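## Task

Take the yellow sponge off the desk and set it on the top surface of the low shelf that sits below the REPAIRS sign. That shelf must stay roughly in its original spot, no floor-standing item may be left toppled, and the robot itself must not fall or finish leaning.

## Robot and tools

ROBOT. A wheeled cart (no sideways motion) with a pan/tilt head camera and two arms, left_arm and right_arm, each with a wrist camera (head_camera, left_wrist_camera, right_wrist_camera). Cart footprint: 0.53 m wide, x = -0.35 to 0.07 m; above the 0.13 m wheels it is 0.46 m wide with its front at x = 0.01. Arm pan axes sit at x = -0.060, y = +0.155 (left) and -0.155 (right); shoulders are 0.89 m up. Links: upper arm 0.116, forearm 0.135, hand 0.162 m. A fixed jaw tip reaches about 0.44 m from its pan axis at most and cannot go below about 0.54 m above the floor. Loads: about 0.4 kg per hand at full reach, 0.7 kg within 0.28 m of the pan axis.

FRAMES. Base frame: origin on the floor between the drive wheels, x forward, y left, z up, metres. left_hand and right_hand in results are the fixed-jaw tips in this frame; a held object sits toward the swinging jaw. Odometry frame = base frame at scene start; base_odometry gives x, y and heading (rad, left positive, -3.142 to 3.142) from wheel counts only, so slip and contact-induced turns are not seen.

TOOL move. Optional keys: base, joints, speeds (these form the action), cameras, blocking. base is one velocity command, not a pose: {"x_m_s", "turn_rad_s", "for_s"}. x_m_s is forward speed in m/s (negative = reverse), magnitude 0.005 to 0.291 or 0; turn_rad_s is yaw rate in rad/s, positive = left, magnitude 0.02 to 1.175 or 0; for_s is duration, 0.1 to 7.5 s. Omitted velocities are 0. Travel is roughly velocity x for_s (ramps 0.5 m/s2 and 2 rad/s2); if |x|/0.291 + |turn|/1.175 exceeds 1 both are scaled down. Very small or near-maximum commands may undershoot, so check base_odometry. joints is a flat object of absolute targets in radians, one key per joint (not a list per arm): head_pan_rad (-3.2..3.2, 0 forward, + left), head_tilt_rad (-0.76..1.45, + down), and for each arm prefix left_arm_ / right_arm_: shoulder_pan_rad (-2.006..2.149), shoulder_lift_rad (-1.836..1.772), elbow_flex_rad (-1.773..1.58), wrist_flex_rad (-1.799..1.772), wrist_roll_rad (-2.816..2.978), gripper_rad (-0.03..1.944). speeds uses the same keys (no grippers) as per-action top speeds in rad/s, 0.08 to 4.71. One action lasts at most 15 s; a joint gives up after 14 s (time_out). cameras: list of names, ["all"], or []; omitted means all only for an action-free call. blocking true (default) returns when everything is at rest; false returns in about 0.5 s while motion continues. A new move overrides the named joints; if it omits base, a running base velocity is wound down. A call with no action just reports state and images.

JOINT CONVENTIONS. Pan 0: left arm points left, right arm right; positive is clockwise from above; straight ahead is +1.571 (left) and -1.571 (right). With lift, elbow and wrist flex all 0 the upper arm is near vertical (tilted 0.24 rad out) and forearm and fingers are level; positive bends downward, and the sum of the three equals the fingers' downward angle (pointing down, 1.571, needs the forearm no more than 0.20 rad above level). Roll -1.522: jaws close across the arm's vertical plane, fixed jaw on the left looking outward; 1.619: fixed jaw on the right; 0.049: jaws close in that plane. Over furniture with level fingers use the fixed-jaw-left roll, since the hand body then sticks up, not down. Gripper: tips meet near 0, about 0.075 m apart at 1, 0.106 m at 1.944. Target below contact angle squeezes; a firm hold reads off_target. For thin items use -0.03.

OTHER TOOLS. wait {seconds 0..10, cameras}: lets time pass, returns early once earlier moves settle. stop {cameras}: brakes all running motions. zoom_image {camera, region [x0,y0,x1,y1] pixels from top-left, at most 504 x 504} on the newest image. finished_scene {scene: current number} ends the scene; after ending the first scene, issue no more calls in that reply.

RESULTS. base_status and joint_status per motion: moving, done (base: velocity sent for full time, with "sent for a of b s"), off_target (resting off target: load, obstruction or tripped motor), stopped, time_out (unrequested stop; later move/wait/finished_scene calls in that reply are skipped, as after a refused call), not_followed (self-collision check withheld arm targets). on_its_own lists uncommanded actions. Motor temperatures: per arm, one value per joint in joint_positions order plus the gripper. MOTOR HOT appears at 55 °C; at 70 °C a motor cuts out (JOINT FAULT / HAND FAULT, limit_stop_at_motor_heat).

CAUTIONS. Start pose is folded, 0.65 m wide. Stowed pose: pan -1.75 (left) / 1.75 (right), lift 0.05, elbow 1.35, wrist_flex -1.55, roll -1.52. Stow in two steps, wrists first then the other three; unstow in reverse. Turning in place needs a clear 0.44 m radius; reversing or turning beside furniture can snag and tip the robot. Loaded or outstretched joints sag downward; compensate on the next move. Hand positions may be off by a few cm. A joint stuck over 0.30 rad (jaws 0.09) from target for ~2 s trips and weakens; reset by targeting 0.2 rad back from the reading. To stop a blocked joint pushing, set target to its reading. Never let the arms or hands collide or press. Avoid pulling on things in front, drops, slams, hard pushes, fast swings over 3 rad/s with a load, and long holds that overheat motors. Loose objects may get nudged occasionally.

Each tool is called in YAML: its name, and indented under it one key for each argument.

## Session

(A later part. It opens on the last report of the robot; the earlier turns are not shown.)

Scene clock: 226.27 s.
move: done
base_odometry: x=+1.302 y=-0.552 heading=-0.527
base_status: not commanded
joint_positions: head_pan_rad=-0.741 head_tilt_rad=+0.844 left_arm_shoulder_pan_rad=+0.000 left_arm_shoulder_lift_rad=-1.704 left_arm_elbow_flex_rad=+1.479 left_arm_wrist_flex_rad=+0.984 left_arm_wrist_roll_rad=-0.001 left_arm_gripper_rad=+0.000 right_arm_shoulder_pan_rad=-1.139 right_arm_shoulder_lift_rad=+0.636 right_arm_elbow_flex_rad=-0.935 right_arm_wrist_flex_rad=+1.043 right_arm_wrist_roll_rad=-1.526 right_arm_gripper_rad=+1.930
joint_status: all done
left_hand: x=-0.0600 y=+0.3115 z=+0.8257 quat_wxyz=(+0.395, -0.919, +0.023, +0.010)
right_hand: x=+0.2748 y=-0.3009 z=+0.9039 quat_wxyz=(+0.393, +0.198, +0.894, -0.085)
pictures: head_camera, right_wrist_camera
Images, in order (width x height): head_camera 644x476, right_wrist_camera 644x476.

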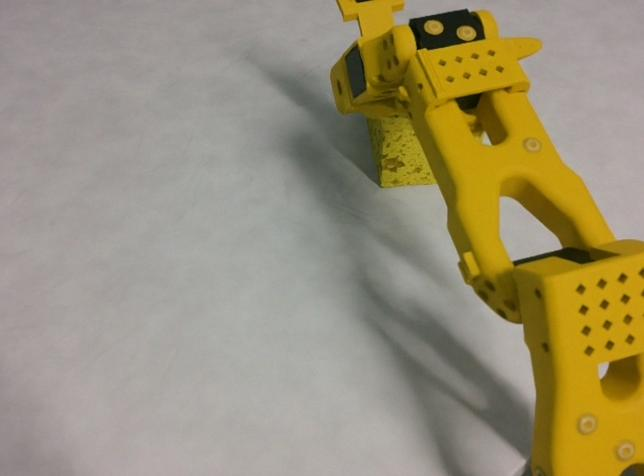

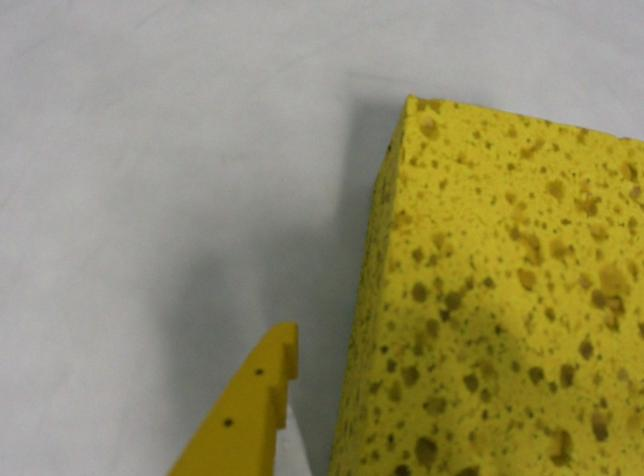

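move:
  joints: {"right_arm_shoulder_pan_rad":-1.09}
  cameras: ["right_wrist_camera"]

move:
  joints: {"right_arm_shoulder_lift_rad":0.73}
  speeds: {"right_arm_shoulder_lift_rad":0.3}
  cameras: ["right_wrist_camera","head_camera"]

Scene clock: 233.37 s.
move: done
base_odometry: x=+1.302 y=-0.552 heading=-0.527
base_status: not commanded
joint_positions: head_pan_rad=-0.741 head_tilt_rad=+0.844 left_arm_shoulder_pan_rad=+0.000 left_arm_shoulder_lift_rad=-1.704 left_arm_elbow_flex_rad=+1.479 left_arm_wrist_flex_rad=+0.984 left_arm_wrist_roll_rad=-0.001 left_arm_gripper_rad=+0.000 right_arm_shoulder_pan_rad=-1.099 right_arm_shoulder_lift_rad=+0.636 right_arm_elbow_flex_rad=-0.935 right_arm_wrist_flex_rad=+1.043 right_arm_wrist_roll_rad=-1.526 right_arm_gripper_rad=+1.930
joint_status: all done
left_hand: x=-0.0600 y=+0.3115 z=+0.8257 quat_wxyz=(+0.395, -0.919, +0.023, +0.010)
right_hand: x=+0.2688 y=-0.3141 z=+0.9039 quat_wxyz=(+0.391, +0.216, +0.890, -0.093)
Images, in order (width x height): right_wrist_camera 644x476.

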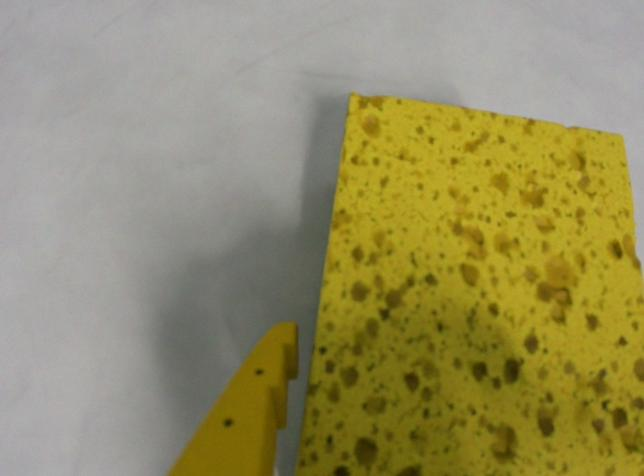

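Scene clock: 234.13 s.
move: done
base_odometry: x=+1.302 y=-0.552 heading=-0.527
base_status: not commanded
joint_positions: head_pan_rad=-0.741 head_tilt_rad=+0.844 left_arm_shoulder_pan_rad=-0.001 left_arm_shoulder_lift_rad=-1.704 left_arm_elbow_flex_rad=+1.479 left_arm_wrist_flex_rad=+0.984 left_arm_wrist_roll_rad=-0.001 left_arm_gripper_rad=+0.000 right_arm_shoulder_pan_rad=-1.099 right_arm_shoulder_lift_rad=+0.728 right_arm_elbow_flex_rad=-0.935 right_arm_wrist_flex_rad=+1.043 right_arm_wrist_roll_rad=-1.526 right_arm_gripper_rad=+1.930
joint_status: all done
left_hand: x=-0.0602 y=+0.3115 z=+0.8257 quat_wxyz=(+0.395, -0.919, +0.022, +0.010)
right_hand: x=+0.2683 y=-0.3139 z=+0.8731 quat_wxyz=(+0.350, +0.220, +0.907, -0.083)
pictures: head_camera, right_wrist_camera
Images, in order (width x height): head_camera 644x476, right_wrist_camera 644x476.

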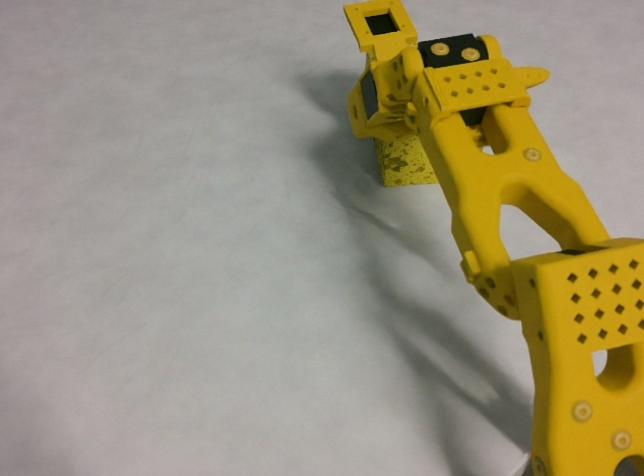

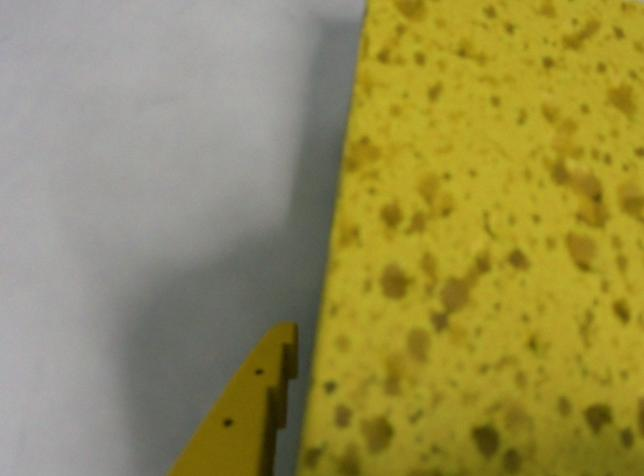

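Descending freely now. A bit lower.

move:
  joints: {"right_arm_shoulder_lift_rad":0.8}
  speeds: {"right_arm_shoulder_lift_rad":0.3}
  cameras: ["right_wrist_camera","head_camera"]

move:
  joints: {"right_arm_gripper_rad":0.45}
  cameras: ["right_wrist_camera","head_camera"]

Scene clock: 239.07 s.
move: done
base_odometry: x=+1.302 y=-0.552 heading=-0.527
base_status: not commanded
joint_positions: head_pan_rad=-0.741 head_tilt_rad=+0.844 left_arm_shoulder_pan_rad=-0.001 left_arm_shoulder_lift_rad=-1.704 left_arm_elbow_flex_rad=+1.479 left_arm_wrist_flex_rad=+0.984 left_arm_wrist_roll_rad=-0.001 left_arm_gripper_rad=+0.000 right_arm_shoulder_pan_rad=-1.099 right_arm_shoulder_lift_rad=+0.746 right_arm_elbow_flex_rad=-0.951 right_arm_wrist_flex_rad=+1.038 right_arm_wrist_roll_rad=-1.526 right_arm_gripper_rad=+1.931
joint_status: all done
left_hand: x=-0.0602 y=+0.3115 z=+0.8257 quat_wxyz=(+0.395, -0.919, +0.022, +0.010)
right_hand: x=+0.2696 y=-0.3146 z=+0.8710 quat_wxyz=(+0.350, +0.220, +0.907, -0.083)
pictures: head_camera, right_wrist_camera
Images, in order (width x height): head_camera 644x476, right_wrist_camera 644x476.

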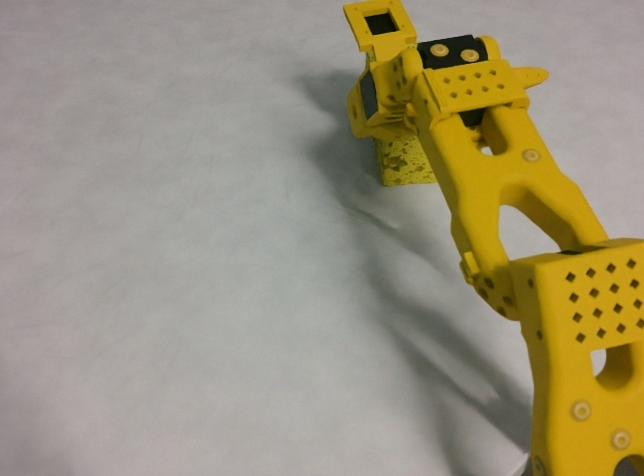

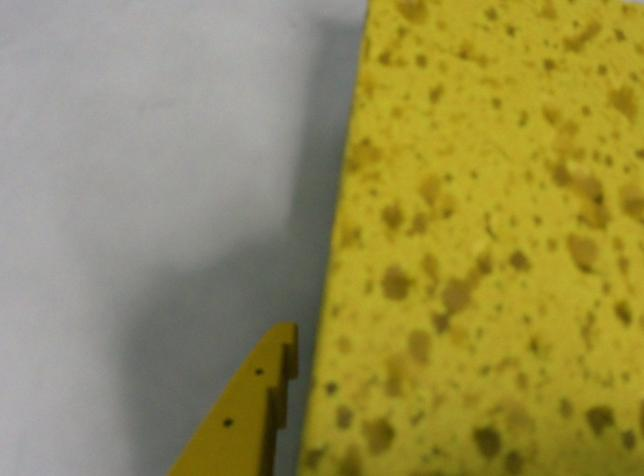

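Scene clock: 240.33 s.
move: off_target
base_odometry: x=+1.302 y=-0.552 heading=-0.527
base_status: not commanded
joint_positions: head_pan_rad=-0.741 head_tilt_rad=+0.844 left_arm_shoulder_pan_rad=-0.001 left_arm_shoulder_lift_rad=-1.704 left_arm_elbow_flex_rad=+1.479 left_arm_wrist_flex_rad=+0.984 left_arm_wrist_roll_rad=-0.001 left_arm_gripper_rad=+0.000 right_arm_shoulder_pan_rad=-1.090 right_arm_shoulder_lift_rad=+0.734 right_arm_elbow_flex_rad=-0.971 right_arm_wrist_flex_rad=+1.038 right_arm_wrist_roll_rad=-1.514 right_arm_gripper_rad=+0.996
joint_status: right_arm_gripper_rad off_target (ended at +0.995, target +0.450)
left_hand: x=-0.0602 y=+0.3115 z=+0.8257 quat_wxyz=(+0.395, -0.919, +0.022, +0.010)
right_hand: x=+0.2697 y=-0.3185 z=+0.8799 quat_wxyz=(+0.364, +0.217, +0.901, -0.091)
pictures: head_camera, right_wrist_camera
Images, in order (width x height): head_camera 644x476, right_wrist_camera 644x476.

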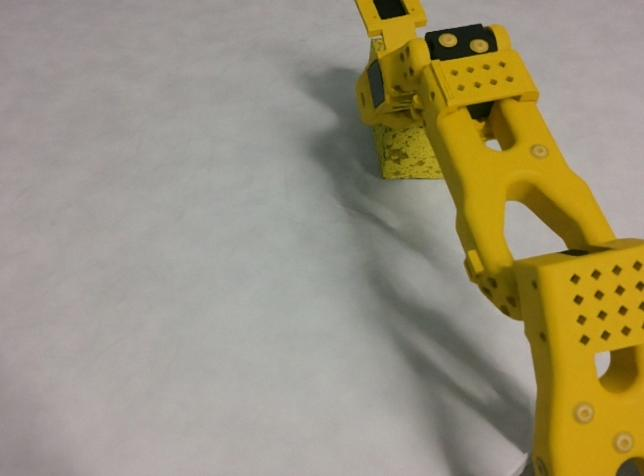

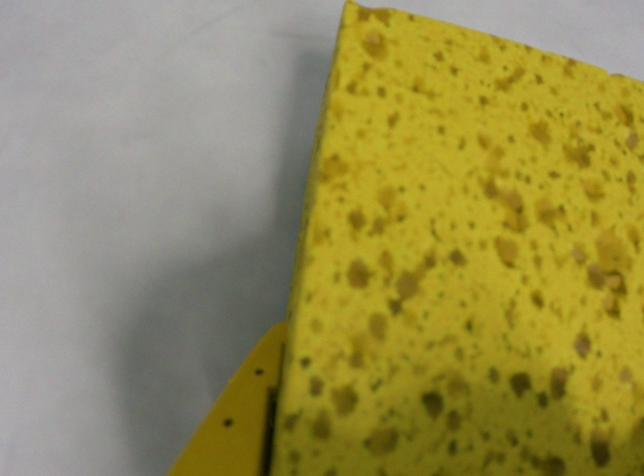

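move:
  joints: {"right_arm_gripper_rad":0.88,"right_arm_shoulder_lift_rad":0.4}
  speeds: {"right_arm_shoulder_lift_rad":0.5}
  cameras: ["right_wrist_camera"]

Scene clock: 245.63 s.
move: off_target
base_odometry: x=+1.302 y=-0.552 heading=-0.527
base_status: not commanded
joint_positions: head_pan_rad=-0.741 head_tilt_rad=+0.844 left_arm_shoulder_pan_rad=-0.001 left_arm_shoulder_lift_rad=-1.704 left_arm_elbow_flex_rad=+1.479 left_arm_wrist_flex_rad=+0.984 left_arm_wrist_roll_rad=-0.001 left_arm_gripper_rad=+0.000 right_arm_shoulder_pan_rad=-1.093 right_arm_shoulder_lift_rad=+0.472 right_arm_elbow_flex_rad=-0.934 right_arm_wrist_flex_rad=+1.045 right_arm_wrist_roll_rad=-1.526 right_arm_gripper_rad=+1.022
joint_status: right_arm_gripper_rad off_target (ended at +1.021, target +0.880); the others done
left_hand: x=-0.0602 y=+0.3115 z=+0.8257 quat_wxyz=(+0.395, -0.919, +0.022, +0.010)
right_hand: x=+0.2622 y=-0.3133 z=+0.9578 quat_wxyz=(+0.461, +0.210, +0.855, -0.111)
Images, in order (width x height): right_wrist_camera 644x476.

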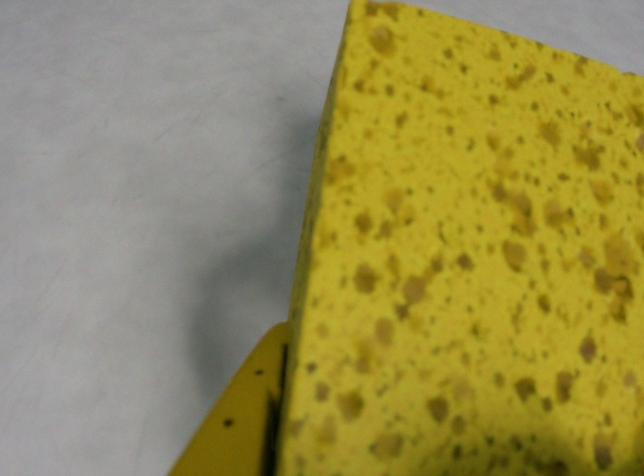

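move:
  base: {"x_m_s":-0.15,"for_s":1.0}
  joints: {"right_arm_shoulder_lift_rad":0.1}
  speeds: {"right_arm_shoulder_lift_rad":0.5}
  cameras: ["right_wrist_camera"]

move:
  base: {"turn_rad_s":0.3,"for_s":0.47}

move:
  base: {"x_m_s":-0.22,"for_s":5.7}
  joints: {"head_pan_rad":-1.57,"head_tilt_rad":0.6}
  cameras: ["head_camera"]

Scene clock: 265.90 s.
move: done
base_odometry: x=+1.175 y=-0.476 heading=-0.536
base_status: done (sent for 1 of 1 s)
joint_positions: head_pan_rad=-0.741 head_tilt_rad=+0.844 left_arm_shoulder_pan_rad=-0.003 left_arm_shoulder_lift_rad=-1.704 left_arm_elbow_flex_rad=+1.479 left_arm_wrist_flex_rad=+0.984 left_arm_wrist_roll_rad=-0.001 left_arm_gripper_rad=+0.000 right_arm_shoulder_pan_rad=-1.091 right_arm_shoulder_lift_rad=+0.156 right_arm_elbow_flex_rad=-0.934 right_arm_wrist_flex_rad=+1.045 right_arm_wrist_roll_rad=-1.526 right_arm_gripper_rad=+1.022
joint_status: all done
left_hand: x=-0.0604 y=+0.3115 z=+0.8257 quat_wxyz=(+0.395, -0.919, +0.021, +0.010)
right_hand: x=+0.2299 y=-0.2971 z=+1.0568 quat_wxyz=(+0.590, +0.190, +0.772, -0.143)
Images, in order (width x height): right_wrist_camera 644x476.

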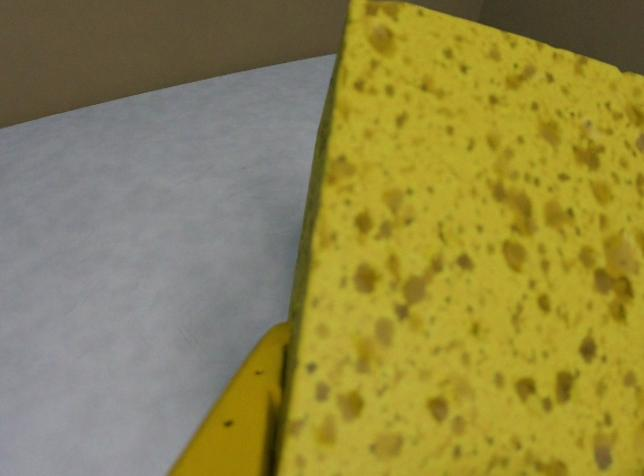

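Scene clock: 267.13 s.
move: done
base_odometry: x=+1.175 y=-0.476 heading=-0.393
base_status: done (sent for 0.47 of 0.47 s)
joint_positions: head_pan_rad=-0.741 head_tilt_rad=+0.844 left_arm_shoulder_pan_rad=-0.001 left_arm_shoulder_lift_rad=-1.704 left_arm_elbow_flex_rad=+1.479 left_arm_wrist_flex_rad=+0.984 left_arm_wrist_roll_rad=-0.001 left_arm_gripper_rad=+0.000 right_arm_shoulder_pan_rad=-1.093 right_arm_shoulder_lift_rad=+0.156 right_arm_elbow_flex_rad=-0.934 right_arm_wrist_flex_rad=+1.045 right_arm_wrist_roll_rad=-1.526 right_arm_gripper_rad=+1.022
joint_status: not commanded
left_hand: x=-0.0602 y=+0.3115 z=+0.8257 quat_wxyz=(+0.395, -0.919, +0.022, +0.010)
right_hand: x=+0.2301 y=-0.2967 z=+1.0568 quat_wxyz=(+0.590, +0.190, +0.772, -0.142)
pictures: none

Scene clock: 274.03 s.
move: done
base_odometry: x=+0.016 y=+0.002 heading=-0.391
base_status: done (sent for 5.7 of 5.7 s)
joint_positions: head_pan_rad=-1.560 head_tilt_rad=+0.613 left_arm_shoulder_pan_rad=+0.003 left_arm_shoulder_lift_rad=-1.704 left_arm_elbow_flex_rad=+1.479 left_arm_wrist_flex_rad=+0.984 left_arm_wrist_roll_rad=-0.001 left_arm_gripper_rad=+0.000 right_arm_shoulder_pan_rad=-1.091 right_arm_shoulder_lift_rad=+0.156 right_arm_elbow_flex_rad=-0.934 right_arm_wrist_flex_rad=+1.045 right_arm_wrist_roll_rad=-1.526 right_arm_gripper_rad=+1.022
joint_status: all done
left_hand: x=-0.0595 y=+0.3115 z=+0.8257 quat_wxyz=(+0.395, -0.918, +0.024, +0.009)
right_hand: x=+0.2299 y=-0.2971 z=+1.0568 quat_wxyz=(+0.590, +0.190, +0.772, -0.143)
Images, in order (width x height): head_camera 644x476.

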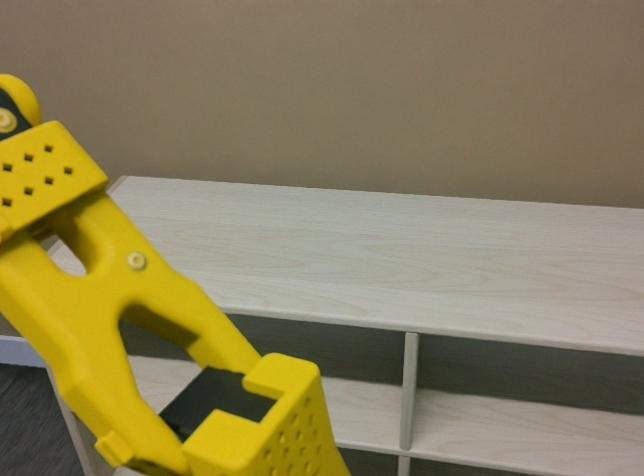

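move:
  base: {"turn_rad_s":-0.7,"for_s":2.45}
  joints: {"head_pan_rad":0.0,"head_tilt_rad":0.7}
  cameras: ["head_camera"]

move:
  base: {"x_m_s":0.15,"for_s":1.0}
  cameras: ["head_camera"]

Scene clock: 288.80 s.
move: done
base_odometry: x=+0.015 y=+0.002 heading=-2.119
base_status: done (sent for 2.47 of 2.47 s)
joint_positions: head_pan_rad=-0.011 head_tilt_rad=+0.693 left_arm_shoulder_pan_rad=+0.005 left_arm_shoulder_lift_rad=-1.704 left_arm_elbow_flex_rad=+1.479 left_arm_wrist_flex_rad=+0.984 left_arm_wrist_roll_rad=-0.001 left_arm_gripper_rad=+0.000 right_arm_shoulder_pan_rad=-1.090 right_arm_shoulder_lift_rad=+0.156 right_arm_elbow_flex_rad=-0.934 right_arm_wrist_flex_rad=+1.045 right_arm_wrist_roll_rad=-1.526 right_arm_gripper_rad=+1.022
joint_status: all done
left_hand: x=-0.0592 y=+0.3115 z=+0.8257 quat_wxyz=(+0.395, -0.918, +0.025, +0.009)
right_hand: x=+0.2297 y=-0.2975 z=+1.0568 quat_wxyz=(+0.590, +0.191, +0.772, -0.143)
Images, in order (width x height): head_camera 644x476.

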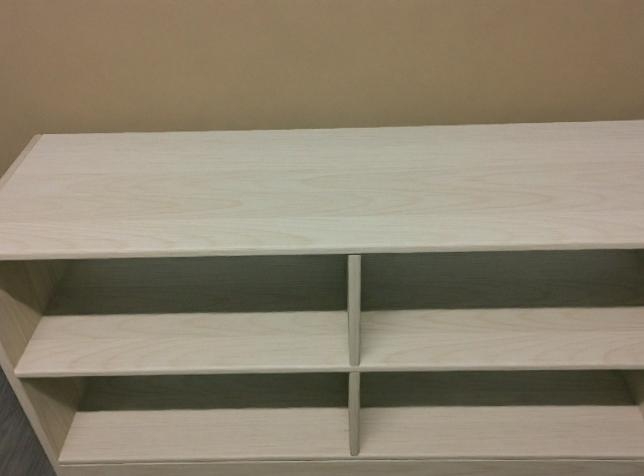

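Scene clock: 290.67 s.
move: done
base_odometry: x=-0.064 y=-0.126 heading=-2.122
base_status: done (sent for 1 of 1 s)
joint_positions: head_pan_rad=-0.011 head_tilt_rad=+0.693 left_arm_shoulder_pan_rad=+0.000 left_arm_shoulder_lift_rad=-1.704 left_arm_elbow_flex_rad=+1.479 left_arm_wrist_flex_rad=+0.984 left_arm_wrist_roll_rad=-0.001 left_arm_gripper_rad=+0.000 right_arm_shoulder_pan_rad=-1.099 right_arm_shoulder_lift_rad=+0.154 right_arm_elbow_flex_rad=-0.934 right_arm_wrist_flex_rad=+1.045 right_arm_wrist_roll_rad=-1.526 right_arm_gripper_rad=+1.022
joint_status: not commanded
left_hand: x=-0.0600 y=+0.3115 z=+0.8257 quat_wxyz=(+0.395, -0.919, +0.023, +0.010)
right_hand: x=+0.2308 y=-0.2948 z=+1.0572 quat_wxyz=(+0.591, +0.187, +0.772, -0.141)
Images, in order (width x height): head_camera 644x476.

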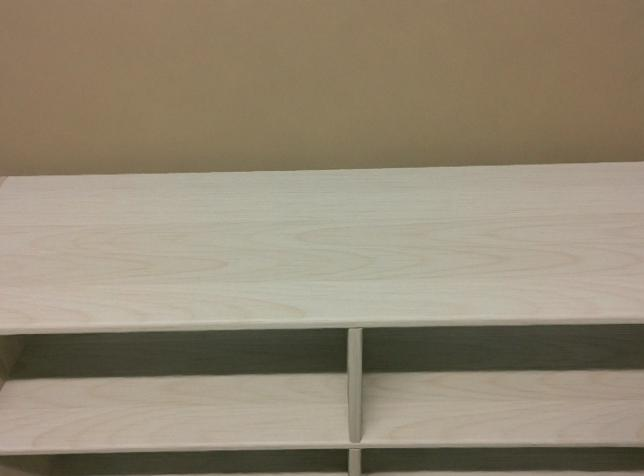

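move:
  base: {"x_m_s":0.15,"for_s":2.4}
  joints: {"head_tilt_rad":0.85,"head_pan_rad":-0.3}

move:
  joints: {"right_arm_shoulder_pan_rad":-1.4,"right_arm_shoulder_lift_rad":1.11,"right_arm_elbow_flex_rad":-0.62,"right_arm_wrist_flex_rad":0.27}
  speeds: {"right_arm_shoulder_lift_rad":0.6,"right_arm_elbow_flex_rad":0.25,"right_arm_wrist_flex_rad":0.5}
  cameras: ["head_camera","right_wrist_camera"]

Scene clock: 312.57 s.
move: done
base_odometry: x=-0.252 y=-0.434 heading=-2.118
base_status: done (sent for 2.4 of 2.4 s)
joint_positions: head_pan_rad=-0.292 head_tilt_rad=+0.844 left_arm_shoulder_pan_rad=-0.001 left_arm_shoulder_lift_rad=-1.704 left_arm_elbow_flex_rad=+1.479 left_arm_wrist_flex_rad=+0.984 left_arm_wrist_roll_rad=-0.001 left_arm_gripper_rad=+0.000 right_arm_shoulder_pan_rad=-1.096 right_arm_shoulder_lift_rad=+0.154 right_arm_elbow_flex_rad=-0.934 right_arm_wrist_flex_rad=+1.045 right_arm_wrist_roll_rad=-1.526 right_arm_gripper_rad=+1.022
joint_status: all done
left_hand: x=-0.0602 y=+0.3115 z=+0.8257 quat_wxyz=(+0.395, -0.919, +0.022, +0.010)
right_hand: x=+0.2304 y=-0.2957 z=+1.0572 quat_wxyz=(+0.591, +0.188, +0.772, -0.142)
pictures: none

Scene clock: 314.77 s.
move: done
base_odometry: x=-0.252 y=-0.434 heading=-2.118
base_status: not commanded
joint_positions: head_pan_rad=-0.292 head_tilt_rad=+0.844 left_arm_shoulder_pan_rad=-0.003 left_arm_shoulder_lift_rad=-1.704 left_arm_elbow_flex_rad=+1.479 left_arm_wrist_flex_rad=+0.984 left_arm_wrist_roll_rad=-0.001 left_arm_gripper_rad=+0.000 right_arm_shoulder_pan_rad=-1.393 right_arm_shoulder_lift_rad=+1.133 right_arm_elbow_flex_rad=-0.615 right_arm_wrist_flex_rad=+0.285 right_arm_wrist_roll_rad=-1.526 right_arm_gripper_rad=+1.022
joint_status: all done
left_hand: x=-0.0604 y=+0.3115 z=+0.8257 quat_wxyz=(+0.395, -0.919, +0.021, +0.010)
right_hand: x=+0.3108 y=-0.2136 z=+0.7384 quat_wxyz=(+0.373, +0.084, +0.923, -0.032)
Images, in order (width x height): head_camera 644x476, right_wrist_camera 644x476.

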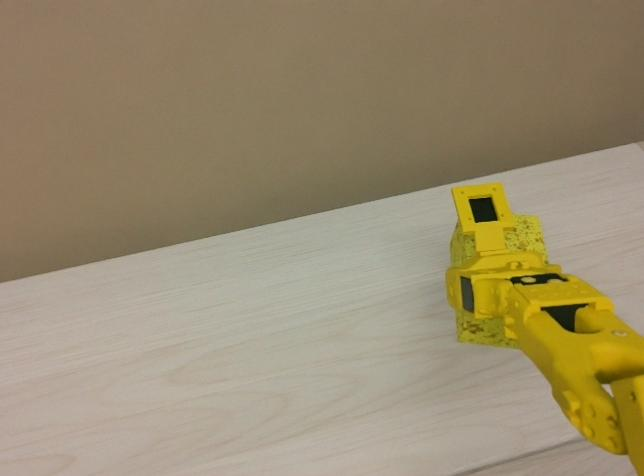

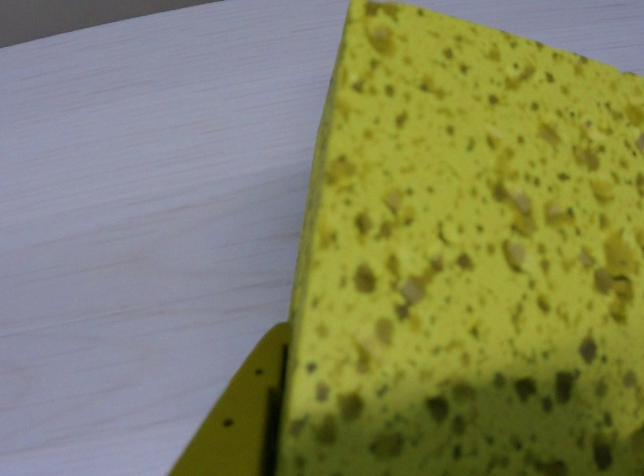

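move:
  joints: {"right_arm_shoulder_lift_rad":1.25,"right_arm_wrist_flex_rad":0.15}
  speeds: {"right_arm_shoulder_lift_rad":0.3,"right_arm_wrist_flex_rad":0.25}

move:
  joints: {"right_arm_shoulder_lift_rad":1.33,"right_arm_wrist_flex_rad":0.08}
  speeds: {"right_arm_shoulder_lift_rad":0.2,"right_arm_wrist_flex_rad":0.17}
  cameras: ["head_camera","right_wrist_camera"]

Scene clock: 323.20 s.
move: done
base_odometry: x=-0.252 y=-0.434 heading=-2.118
base_status: not commanded
joint_positions: head_pan_rad=-0.292 head_tilt_rad=+0.844 left_arm_shoulder_pan_rad=-0.003 left_arm_shoulder_lift_rad=-1.704 left_arm_elbow_flex_rad=+1.479 left_arm_wrist_flex_rad=+0.984 left_arm_wrist_roll_rad=-0.001 left_arm_gripper_rad=+0.000 right_arm_shoulder_pan_rad=-1.393 right_arm_shoulder_lift_rad=+1.273 right_arm_elbow_flex_rad=-0.615 right_arm_wrist_flex_rad=+0.164 right_arm_wrist_roll_rad=-1.526 right_arm_gripper_rad=+1.022
joint_status: all done
left_hand: x=-0.0604 y=+0.3115 z=+0.8257 quat_wxyz=(+0.395, -0.919, +0.021, +0.010)
right_hand: x=+0.3009 y=-0.2119 z=+0.7042 quat_wxyz=(+0.364, +0.084, +0.927, -0.032)
pictures: none

Scene clock: 324.07 s.
move: done
base_odometry: x=-0.252 y=-0.434 heading=-2.118
base_status: not commanded
joint_positions: head_pan_rad=-0.292 head_tilt_rad=+0.844 left_arm_shoulder_pan_rad=-0.003 left_arm_shoulder_lift_rad=-1.704 left_arm_elbow_flex_rad=+1.479 left_arm_wrist_flex_rad=+0.984 left_arm_wrist_roll_rad=-0.001 left_arm_gripper_rad=+0.000 right_arm_shoulder_pan_rad=-1.393 right_arm_shoulder_lift_rad=+1.351 right_arm_elbow_flex_rad=-0.615 right_arm_wrist_flex_rad=+0.095 right_arm_wrist_roll_rad=-1.526 right_arm_gripper_rad=+1.022
joint_status: all done
left_hand: x=-0.0604 y=+0.3115 z=+0.8257 quat_wxyz=(+0.395, -0.919, +0.021, +0.010)
right_hand: x=+0.2936 y=-0.2106 z=+0.6858 quat_wxyz=(+0.360, +0.085, +0.929, -0.031)
Images, in order (width x height): head_camera 644x476, right_wrist_camera 644x476.

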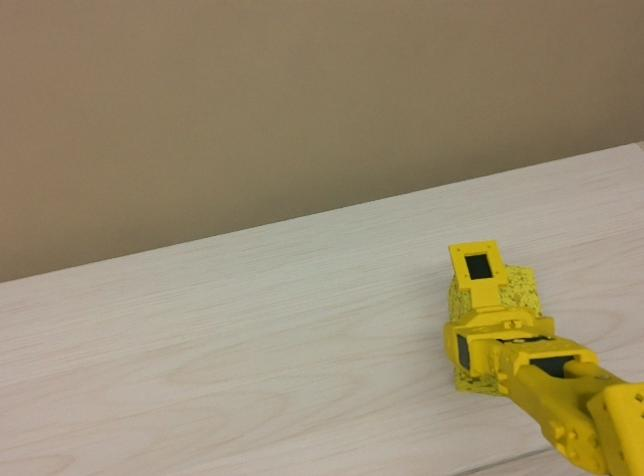

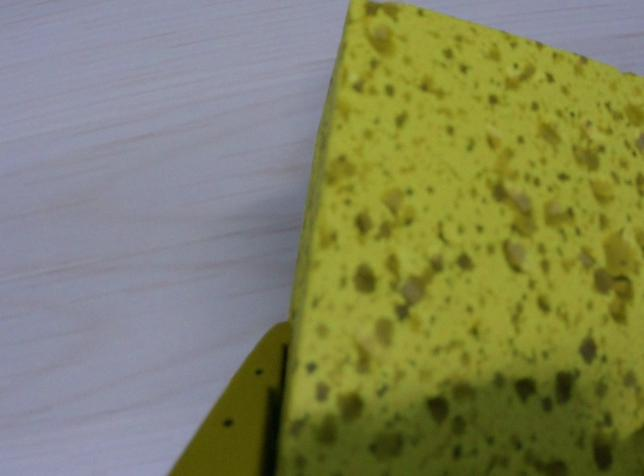

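move:
  joints: {"right_arm_shoulder_lift_rad":1.4,"right_arm_wrist_flex_rad":0.015}
  speeds: {"right_arm_shoulder_lift_rad":0.2,"right_arm_wrist_flex_rad":0.18}

move:
  joints: {"right_arm_shoulder_lift_rad":1.46,"right_arm_wrist_flex_rad":-0.04}
  speeds: {"right_arm_shoulder_lift_rad":0.2,"right_arm_wrist_flex_rad":0.17}
  cameras: ["head_camera","right_wrist_camera"]

Scene clock: 332.07 s.
move: done
base_odometry: x=-0.252 y=-0.434 heading=-2.118
base_status: not commanded
joint_positions: head_pan_rad=-0.292 head_tilt_rad=+0.844 left_arm_shoulder_pan_rad=-0.003 left_arm_shoulder_lift_rad=-1.704 left_arm_elbow_flex_rad=+1.479 left_arm_wrist_flex_rad=+0.984 left_arm_wrist_roll_rad=-0.001 left_arm_gripper_rad=+0.000 right_arm_shoulder_pan_rad=-1.393 right_arm_shoulder_lift_rad=+1.421 right_arm_elbow_flex_rad=-0.615 right_arm_wrist_flex_rad=+0.029 right_arm_wrist_roll_rad=-1.526 right_arm_gripper_rad=+1.022
joint_status: all done
left_hand: x=-0.0604 y=+0.3115 z=+0.8257 quat_wxyz=(+0.395, -0.919, +0.021, +0.010)
right_hand: x=+0.2864 y=-0.2093 z=+0.6701 quat_wxyz=(+0.358, +0.085, +0.929, -0.031)
pictures: none

Scene clock: 332.87 s.
move: done
base_odometry: x=-0.252 y=-0.434 heading=-2.118
base_status: not commanded
joint_positions: head_pan_rad=-0.292 head_tilt_rad=+0.844 left_arm_shoulder_pan_rad=-0.003 left_arm_shoulder_lift_rad=-1.704 left_arm_elbow_flex_rad=+1.479 left_arm_wrist_flex_rad=+0.984 left_arm_wrist_roll_rad=-0.001 left_arm_gripper_rad=+0.000 right_arm_shoulder_pan_rad=-1.393 right_arm_shoulder_lift_rad=+1.478 right_arm_elbow_flex_rad=-0.615 right_arm_wrist_flex_rad=-0.026 right_arm_wrist_roll_rad=-1.526 right_arm_gripper_rad=+1.022
joint_status: all done
left_hand: x=-0.0604 y=+0.3115 z=+0.8257 quat_wxyz=(+0.395, -0.919, +0.021, +0.010)
right_hand: x=+0.2800 y=-0.2081 z=+0.6580 quat_wxyz=(+0.357, +0.085, +0.930, -0.031)
Images, in order (width x height): head_camera 644x476, right_wrist_camera 644x476.

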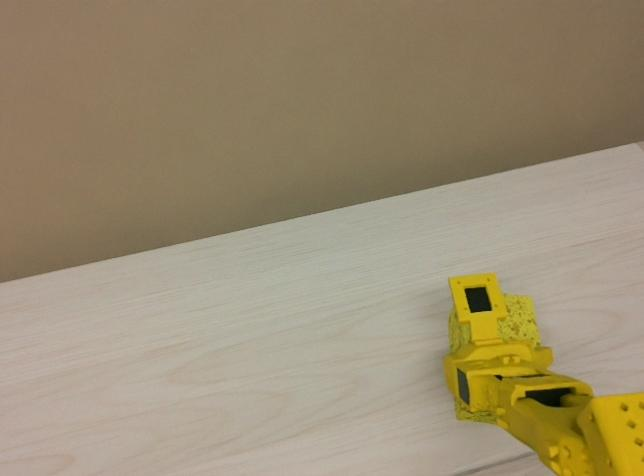

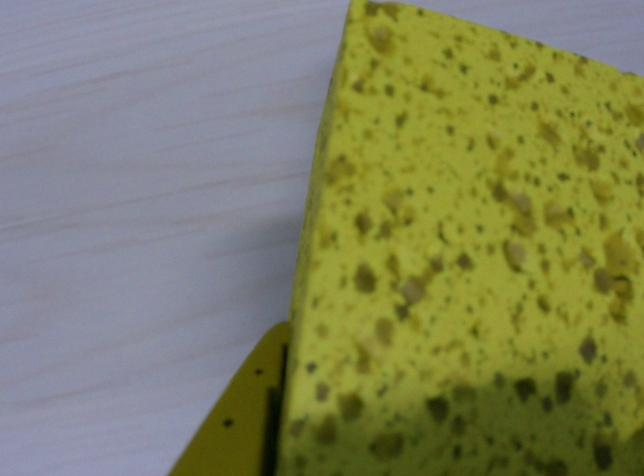

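move:
  base: {"x_m_s":0.08,"for_s":0.7}

move:
  joints: {"right_arm_shoulder_lift_rad":1.52,"right_arm_wrist_flex_rad":-0.1}
  speeds: {"right_arm_shoulder_lift_rad":0.2,"right_arm_wrist_flex_rad":0.17}

move:
  joints: {"right_arm_shoulder_lift_rad":1.58,"right_arm_wrist_flex_rad":-0.16}
  speeds: {"right_arm_shoulder_lift_rad":0.2,"right_arm_wrist_flex_rad":0.17}
  cameras: ["head_camera","right_wrist_camera"]

Scene clock: 344.23 s.
move: done
base_odometry: x=-0.281 y=-0.482 heading=-2.119
base_status: done (sent for 0.7 of 0.7 s)
joint_positions: head_pan_rad=-0.292 head_tilt_rad=+0.844 left_arm_shoulder_pan_rad=-0.004 left_arm_shoulder_lift_rad=-1.704 left_arm_elbow_flex_rad=+1.479 left_arm_wrist_flex_rad=+0.984 left_arm_wrist_roll_rad=-0.001 left_arm_gripper_rad=+0.000 right_arm_shoulder_pan_rad=-1.393 right_arm_shoulder_lift_rad=+1.480 right_arm_elbow_flex_rad=-0.615 right_arm_wrist_flex_rad=-0.026 right_arm_wrist_roll_rad=-1.526 right_arm_gripper_rad=+1.022
joint_status: not commanded
left_hand: x=-0.0607 y=+0.3115 z=+0.8257 quat_wxyz=(+0.395, -0.919, +0.021, +0.011)
right_hand: x=+0.2796 y=-0.2081 z=+0.6575 quat_wxyz=(+0.357, +0.085, +0.930, -0.031)
pictures: none

Scene clock: 345.07 s.
move: done
base_odometry: x=-0.281 y=-0.482 heading=-2.119
base_status: not commanded
joint_positions: head_pan_rad=-0.292 head_tilt_rad=+0.844 left_arm_shoulder_pan_rad=-0.004 left_arm_shoulder_lift_rad=-1.704 left_arm_elbow_flex_rad=+1.479 left_arm_wrist_flex_rad=+0.984 left_arm_wrist_roll_rad=-0.001 left_arm_gripper_rad=+0.000 right_arm_shoulder_pan_rad=-1.393 right_arm_shoulder_lift_rad=+1.538 right_arm_elbow_flex_rad=-0.615 right_arm_wrist_flex_rad=-0.086 right_arm_wrist_roll_rad=-1.526 right_arm_gripper_rad=+1.022
joint_status: all done
left_hand: x=-0.0607 y=+0.3115 z=+0.8257 quat_wxyz=(+0.395, -0.919, +0.021, +0.011)
right_hand: x=+0.2728 y=-0.2068 z=+0.6459 quat_wxyz=(+0.357, +0.085, +0.930, -0.031)
pictures: none

Scene clock: 345.83 s.
move: done
base_odometry: x=-0.281 y=-0.482 heading=-2.119
base_status: not commanded
joint_positions: head_pan_rad=-0.292 head_tilt_rad=+0.844 left_arm_shoulder_pan_rad=-0.004 left_arm_shoulder_lift_rad=-1.704 left_arm_elbow_flex_rad=+1.479 left_arm_wrist_flex_rad=+0.984 left_arm_wrist_roll_rad=-0.001 left_arm_gripper_rad=+0.000 right_arm_shoulder_pan_rad=-1.395 right_arm_shoulder_lift_rad=+1.581 right_arm_elbow_flex_rad=-0.615 right_arm_wrist_flex_rad=-0.150 right_arm_wrist_roll_rad=-1.514 right_arm_gripper_rad=+1.022
joint_status: all done
left_hand: x=-0.0607 y=+0.3115 z=+0.8257 quat_wxyz=(+0.395, -0.919, +0.021, +0.011)
right_hand: x=+0.2697 y=-0.2058 z=+0.6397 quat_wxyz=(+0.367, +0.078, +0.926, -0.034)
Images, in order (width x height): head_camera 644x476, right_wrist_camera 644x476.

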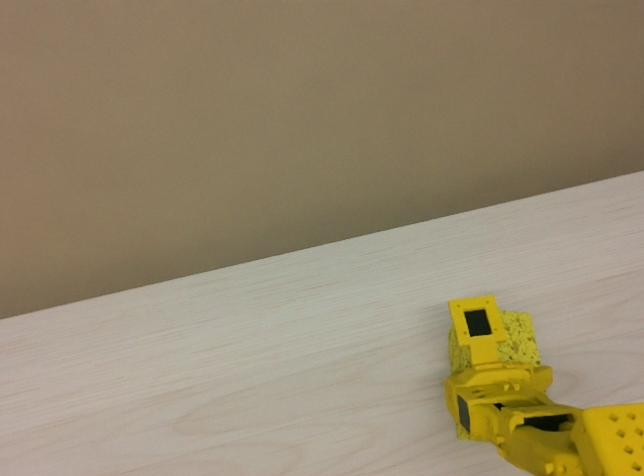

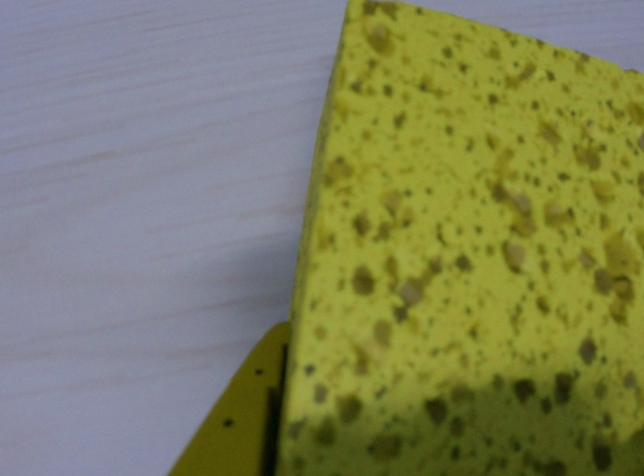

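move:
  joints: {"right_arm_shoulder_lift_rad":1.63,"right_arm_wrist_flex_rad":-0.2}
  speeds: {"right_arm_shoulder_lift_rad":0.2,"right_arm_wrist_flex_rad":0.17}
  cameras: ["right_wrist_camera"]

Scene clock: 350.73 s.
move: done
base_odometry: x=-0.281 y=-0.482 heading=-2.119
base_status: not commanded
joint_positions: head_pan_rad=-0.292 head_tilt_rad=+0.844 left_arm_shoulder_pan_rad=-0.004 left_arm_shoulder_lift_rad=-1.704 left_arm_elbow_flex_rad=+1.479 left_arm_wrist_flex_rad=+0.984 left_arm_wrist_roll_rad=-0.001 left_arm_gripper_rad=+0.000 right_arm_shoulder_pan_rad=-1.396 right_arm_shoulder_lift_rad=+1.610 right_arm_elbow_flex_rad=-0.629 right_arm_wrist_flex_rad=-0.196 right_arm_wrist_roll_rad=-1.514 right_arm_gripper_rad=+1.022
joint_status: all done
left_hand: x=-0.0607 y=+0.3115 z=+0.8257 quat_wxyz=(+0.395, -0.919, +0.021, +0.011)
right_hand: x=+0.2707 y=-0.2054 z=+0.6387 quat_wxyz=(+0.381, +0.077, +0.921, -0.035)
Images, in order (width x height): right_wrist_camera 644x476.

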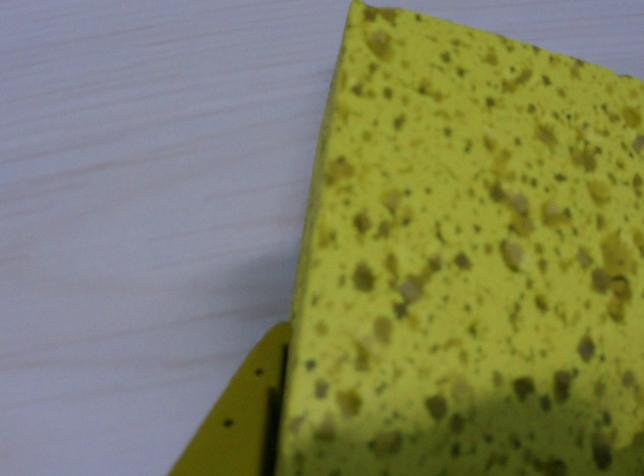

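move:
  joints: {"right_arm_gripper_rad":1.3}

move:
  joints: {"right_arm_gripper_rad":1.8}
  cameras: ["right_wrist_camera"]

move:
  joints: {"right_arm_shoulder_lift_rad":1.2,"right_arm_wrist_flex_rad":0.25}
  speeds: {"right_arm_shoulder_lift_rad":0.4,"right_arm_wrist_flex_rad":0.42}
  cameras: ["head_camera","right_wrist_camera"]

Scene clock: 359.77 s.
move: done
base_odometry: x=-0.281 y=-0.482 heading=-2.119
base_status: not commanded
joint_positions: head_pan_rad=-0.292 head_tilt_rad=+0.844 left_arm_shoulder_pan_rad=-0.003 left_arm_shoulder_lift_rad=-1.704 left_arm_elbow_flex_rad=+1.479 left_arm_wrist_flex_rad=+0.984 left_arm_wrist_roll_rad=-0.001 left_arm_gripper_rad=+0.000 right_arm_shoulder_pan_rad=-1.403 right_arm_shoulder_lift_rad=+1.628 right_arm_elbow_flex_rad=-0.621 right_arm_wrist_flex_rad=-0.199 right_arm_wrist_roll_rad=-1.514 right_arm_gripper_rad=+1.292
joint_status: all done
left_hand: x=-0.0604 y=+0.3115 z=+0.8257 quat_wxyz=(+0.395, -0.919, +0.021, +0.010)
right_hand: x=+0.2649 y=-0.2024 z=+0.6320 quat_wxyz=(+0.371, +0.074, +0.925, -0.033)
pictures: none

Scene clock: 360.67 s.
move: done
base_odometry: x=-0.281 y=-0.482 heading=-2.119
base_status: not commanded
joint_positions: head_pan_rad=-0.292 head_tilt_rad=+0.844 left_arm_shoulder_pan_rad=-0.003 left_arm_shoulder_lift_rad=-1.704 left_arm_elbow_flex_rad=+1.479 left_arm_wrist_flex_rad=+0.984 left_arm_wrist_roll_rad=-0.001 left_arm_gripper_rad=+0.000 right_arm_shoulder_pan_rad=-1.403 right_arm_shoulder_lift_rad=+1.641 right_arm_elbow_flex_rad=-0.615 right_arm_wrist_flex_rad=-0.193 right_arm_wrist_roll_rad=-1.514 right_arm_gripper_rad=+1.790
joint_status: all done
left_hand: x=-0.0604 y=+0.3115 z=+0.8257 quat_wxyz=(+0.395, -0.919, +0.021, +0.010)
right_hand: x=+0.2596 y=-0.2015 z=+0.6266 quat_wxyz=(+0.359, +0.075, +0.930, -0.032)
Images, in order (width x height): right_wrist_camera 644x476.

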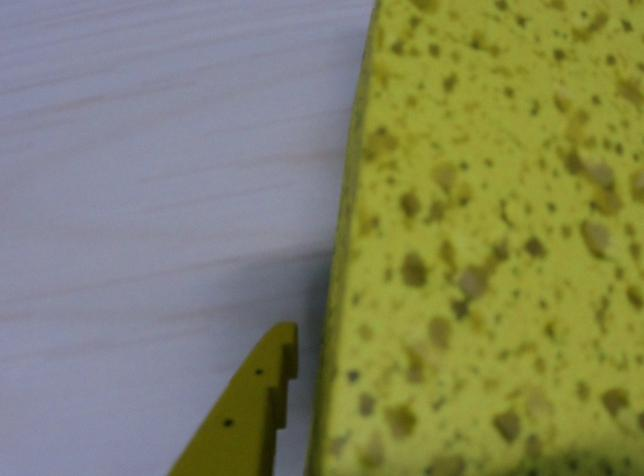

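Scene clock: 362.30 s.
move: done
base_odometry: x=-0.281 y=-0.482 heading=-2.119
base_status: not commanded
joint_positions: head_pan_rad=-0.292 head_tilt_rad=+0.844 left_arm_shoulder_pan_rad=-0.003 left_arm_shoulder_lift_rad=-1.704 left_arm_elbow_flex_rad=+1.479 left_arm_wrist_flex_rad=+0.984 left_arm_wrist_roll_rad=-0.001 left_arm_gripper_rad=+0.000 right_arm_shoulder_pan_rad=-1.403 right_arm_shoulder_lift_rad=+1.276 right_arm_elbow_flex_rad=-0.615 right_arm_wrist_flex_rad=+0.247 right_arm_wrist_roll_rad=-1.514 right_arm_gripper_rad=+1.790
joint_status: all done
left_hand: x=-0.0604 y=+0.3115 z=+0.8257 quat_wxyz=(+0.395, -0.919, +0.021, +0.010)
right_hand: x=+0.2908 y=-0.2068 z=+0.6946 quat_wxyz=(+0.324, +0.076, +0.943, -0.029)
Images, in order (width x height): head_camera 644x476, right_wrist_camera 644x476.

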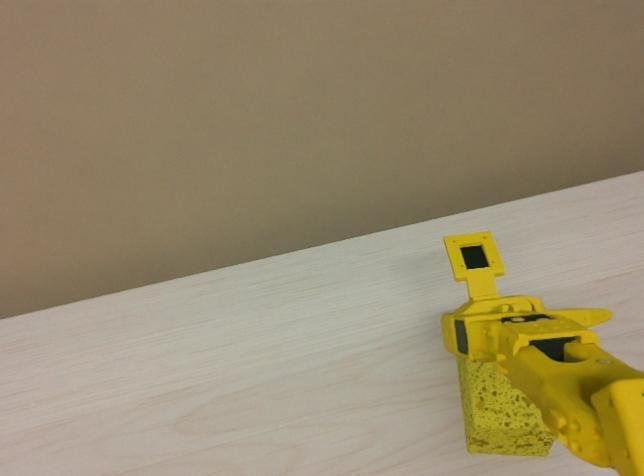

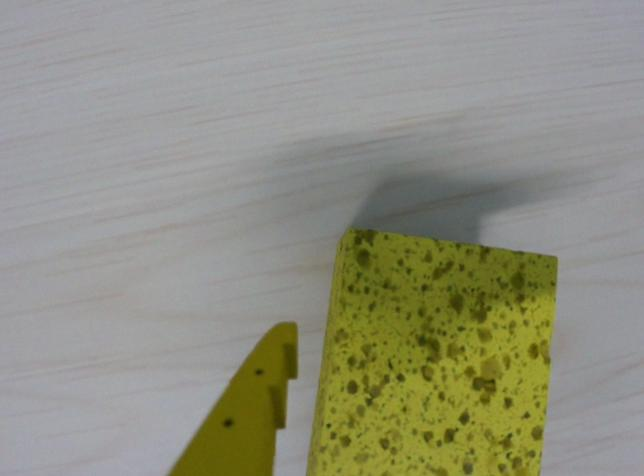

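move:
  joints: {"right_arm_shoulder_lift_rad":0.4,"head_tilt_rad":1.1}
  speeds: {"right_arm_shoulder_lift_rad":0.8}
  cameras: ["head_camera"]

Scene clock: 369.80 s.
move: done
base_odometry: x=-0.281 y=-0.482 heading=-2.119
base_status: not commanded
joint_positions: head_pan_rad=-0.292 head_tilt_rad=+1.094 left_arm_shoulder_pan_rad=-0.003 left_arm_shoulder_lift_rad=-1.704 left_arm_elbow_flex_rad=+1.479 left_arm_wrist_flex_rad=+0.984 left_arm_wrist_roll_rad=-0.001 left_arm_gripper_rad=+0.000 right_arm_shoulder_pan_rad=-1.403 right_arm_shoulder_lift_rad=+0.467 right_arm_elbow_flex_rad=-0.615 right_arm_wrist_flex_rad=+0.247 right_arm_wrist_roll_rad=-1.514 right_arm_gripper_rad=+1.792
joint_status: all done
left_hand: x=-0.0604 y=+0.3115 z=+0.8257 quat_wxyz=(+0.395, -0.919, +0.021, +0.010)
right_hand: x=+0.3341 y=-0.2141 z=+0.9906 quat_wxyz=(+0.669, +0.059, +0.739, -0.059)
Images, in order (width x height): head_camera 644x476.

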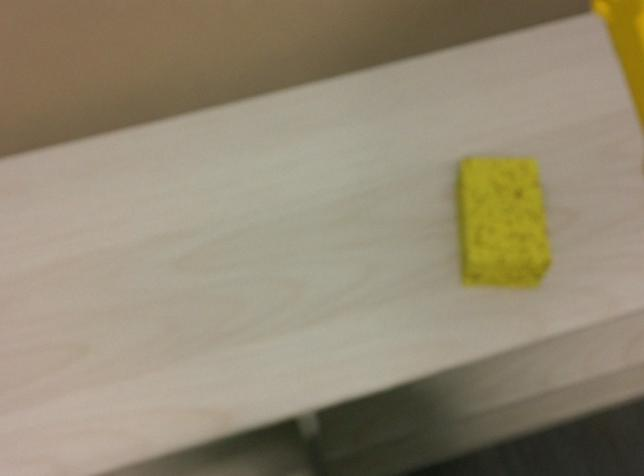

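Good.

finished_scene:
  scene: 2

The scene is finished: the task was done.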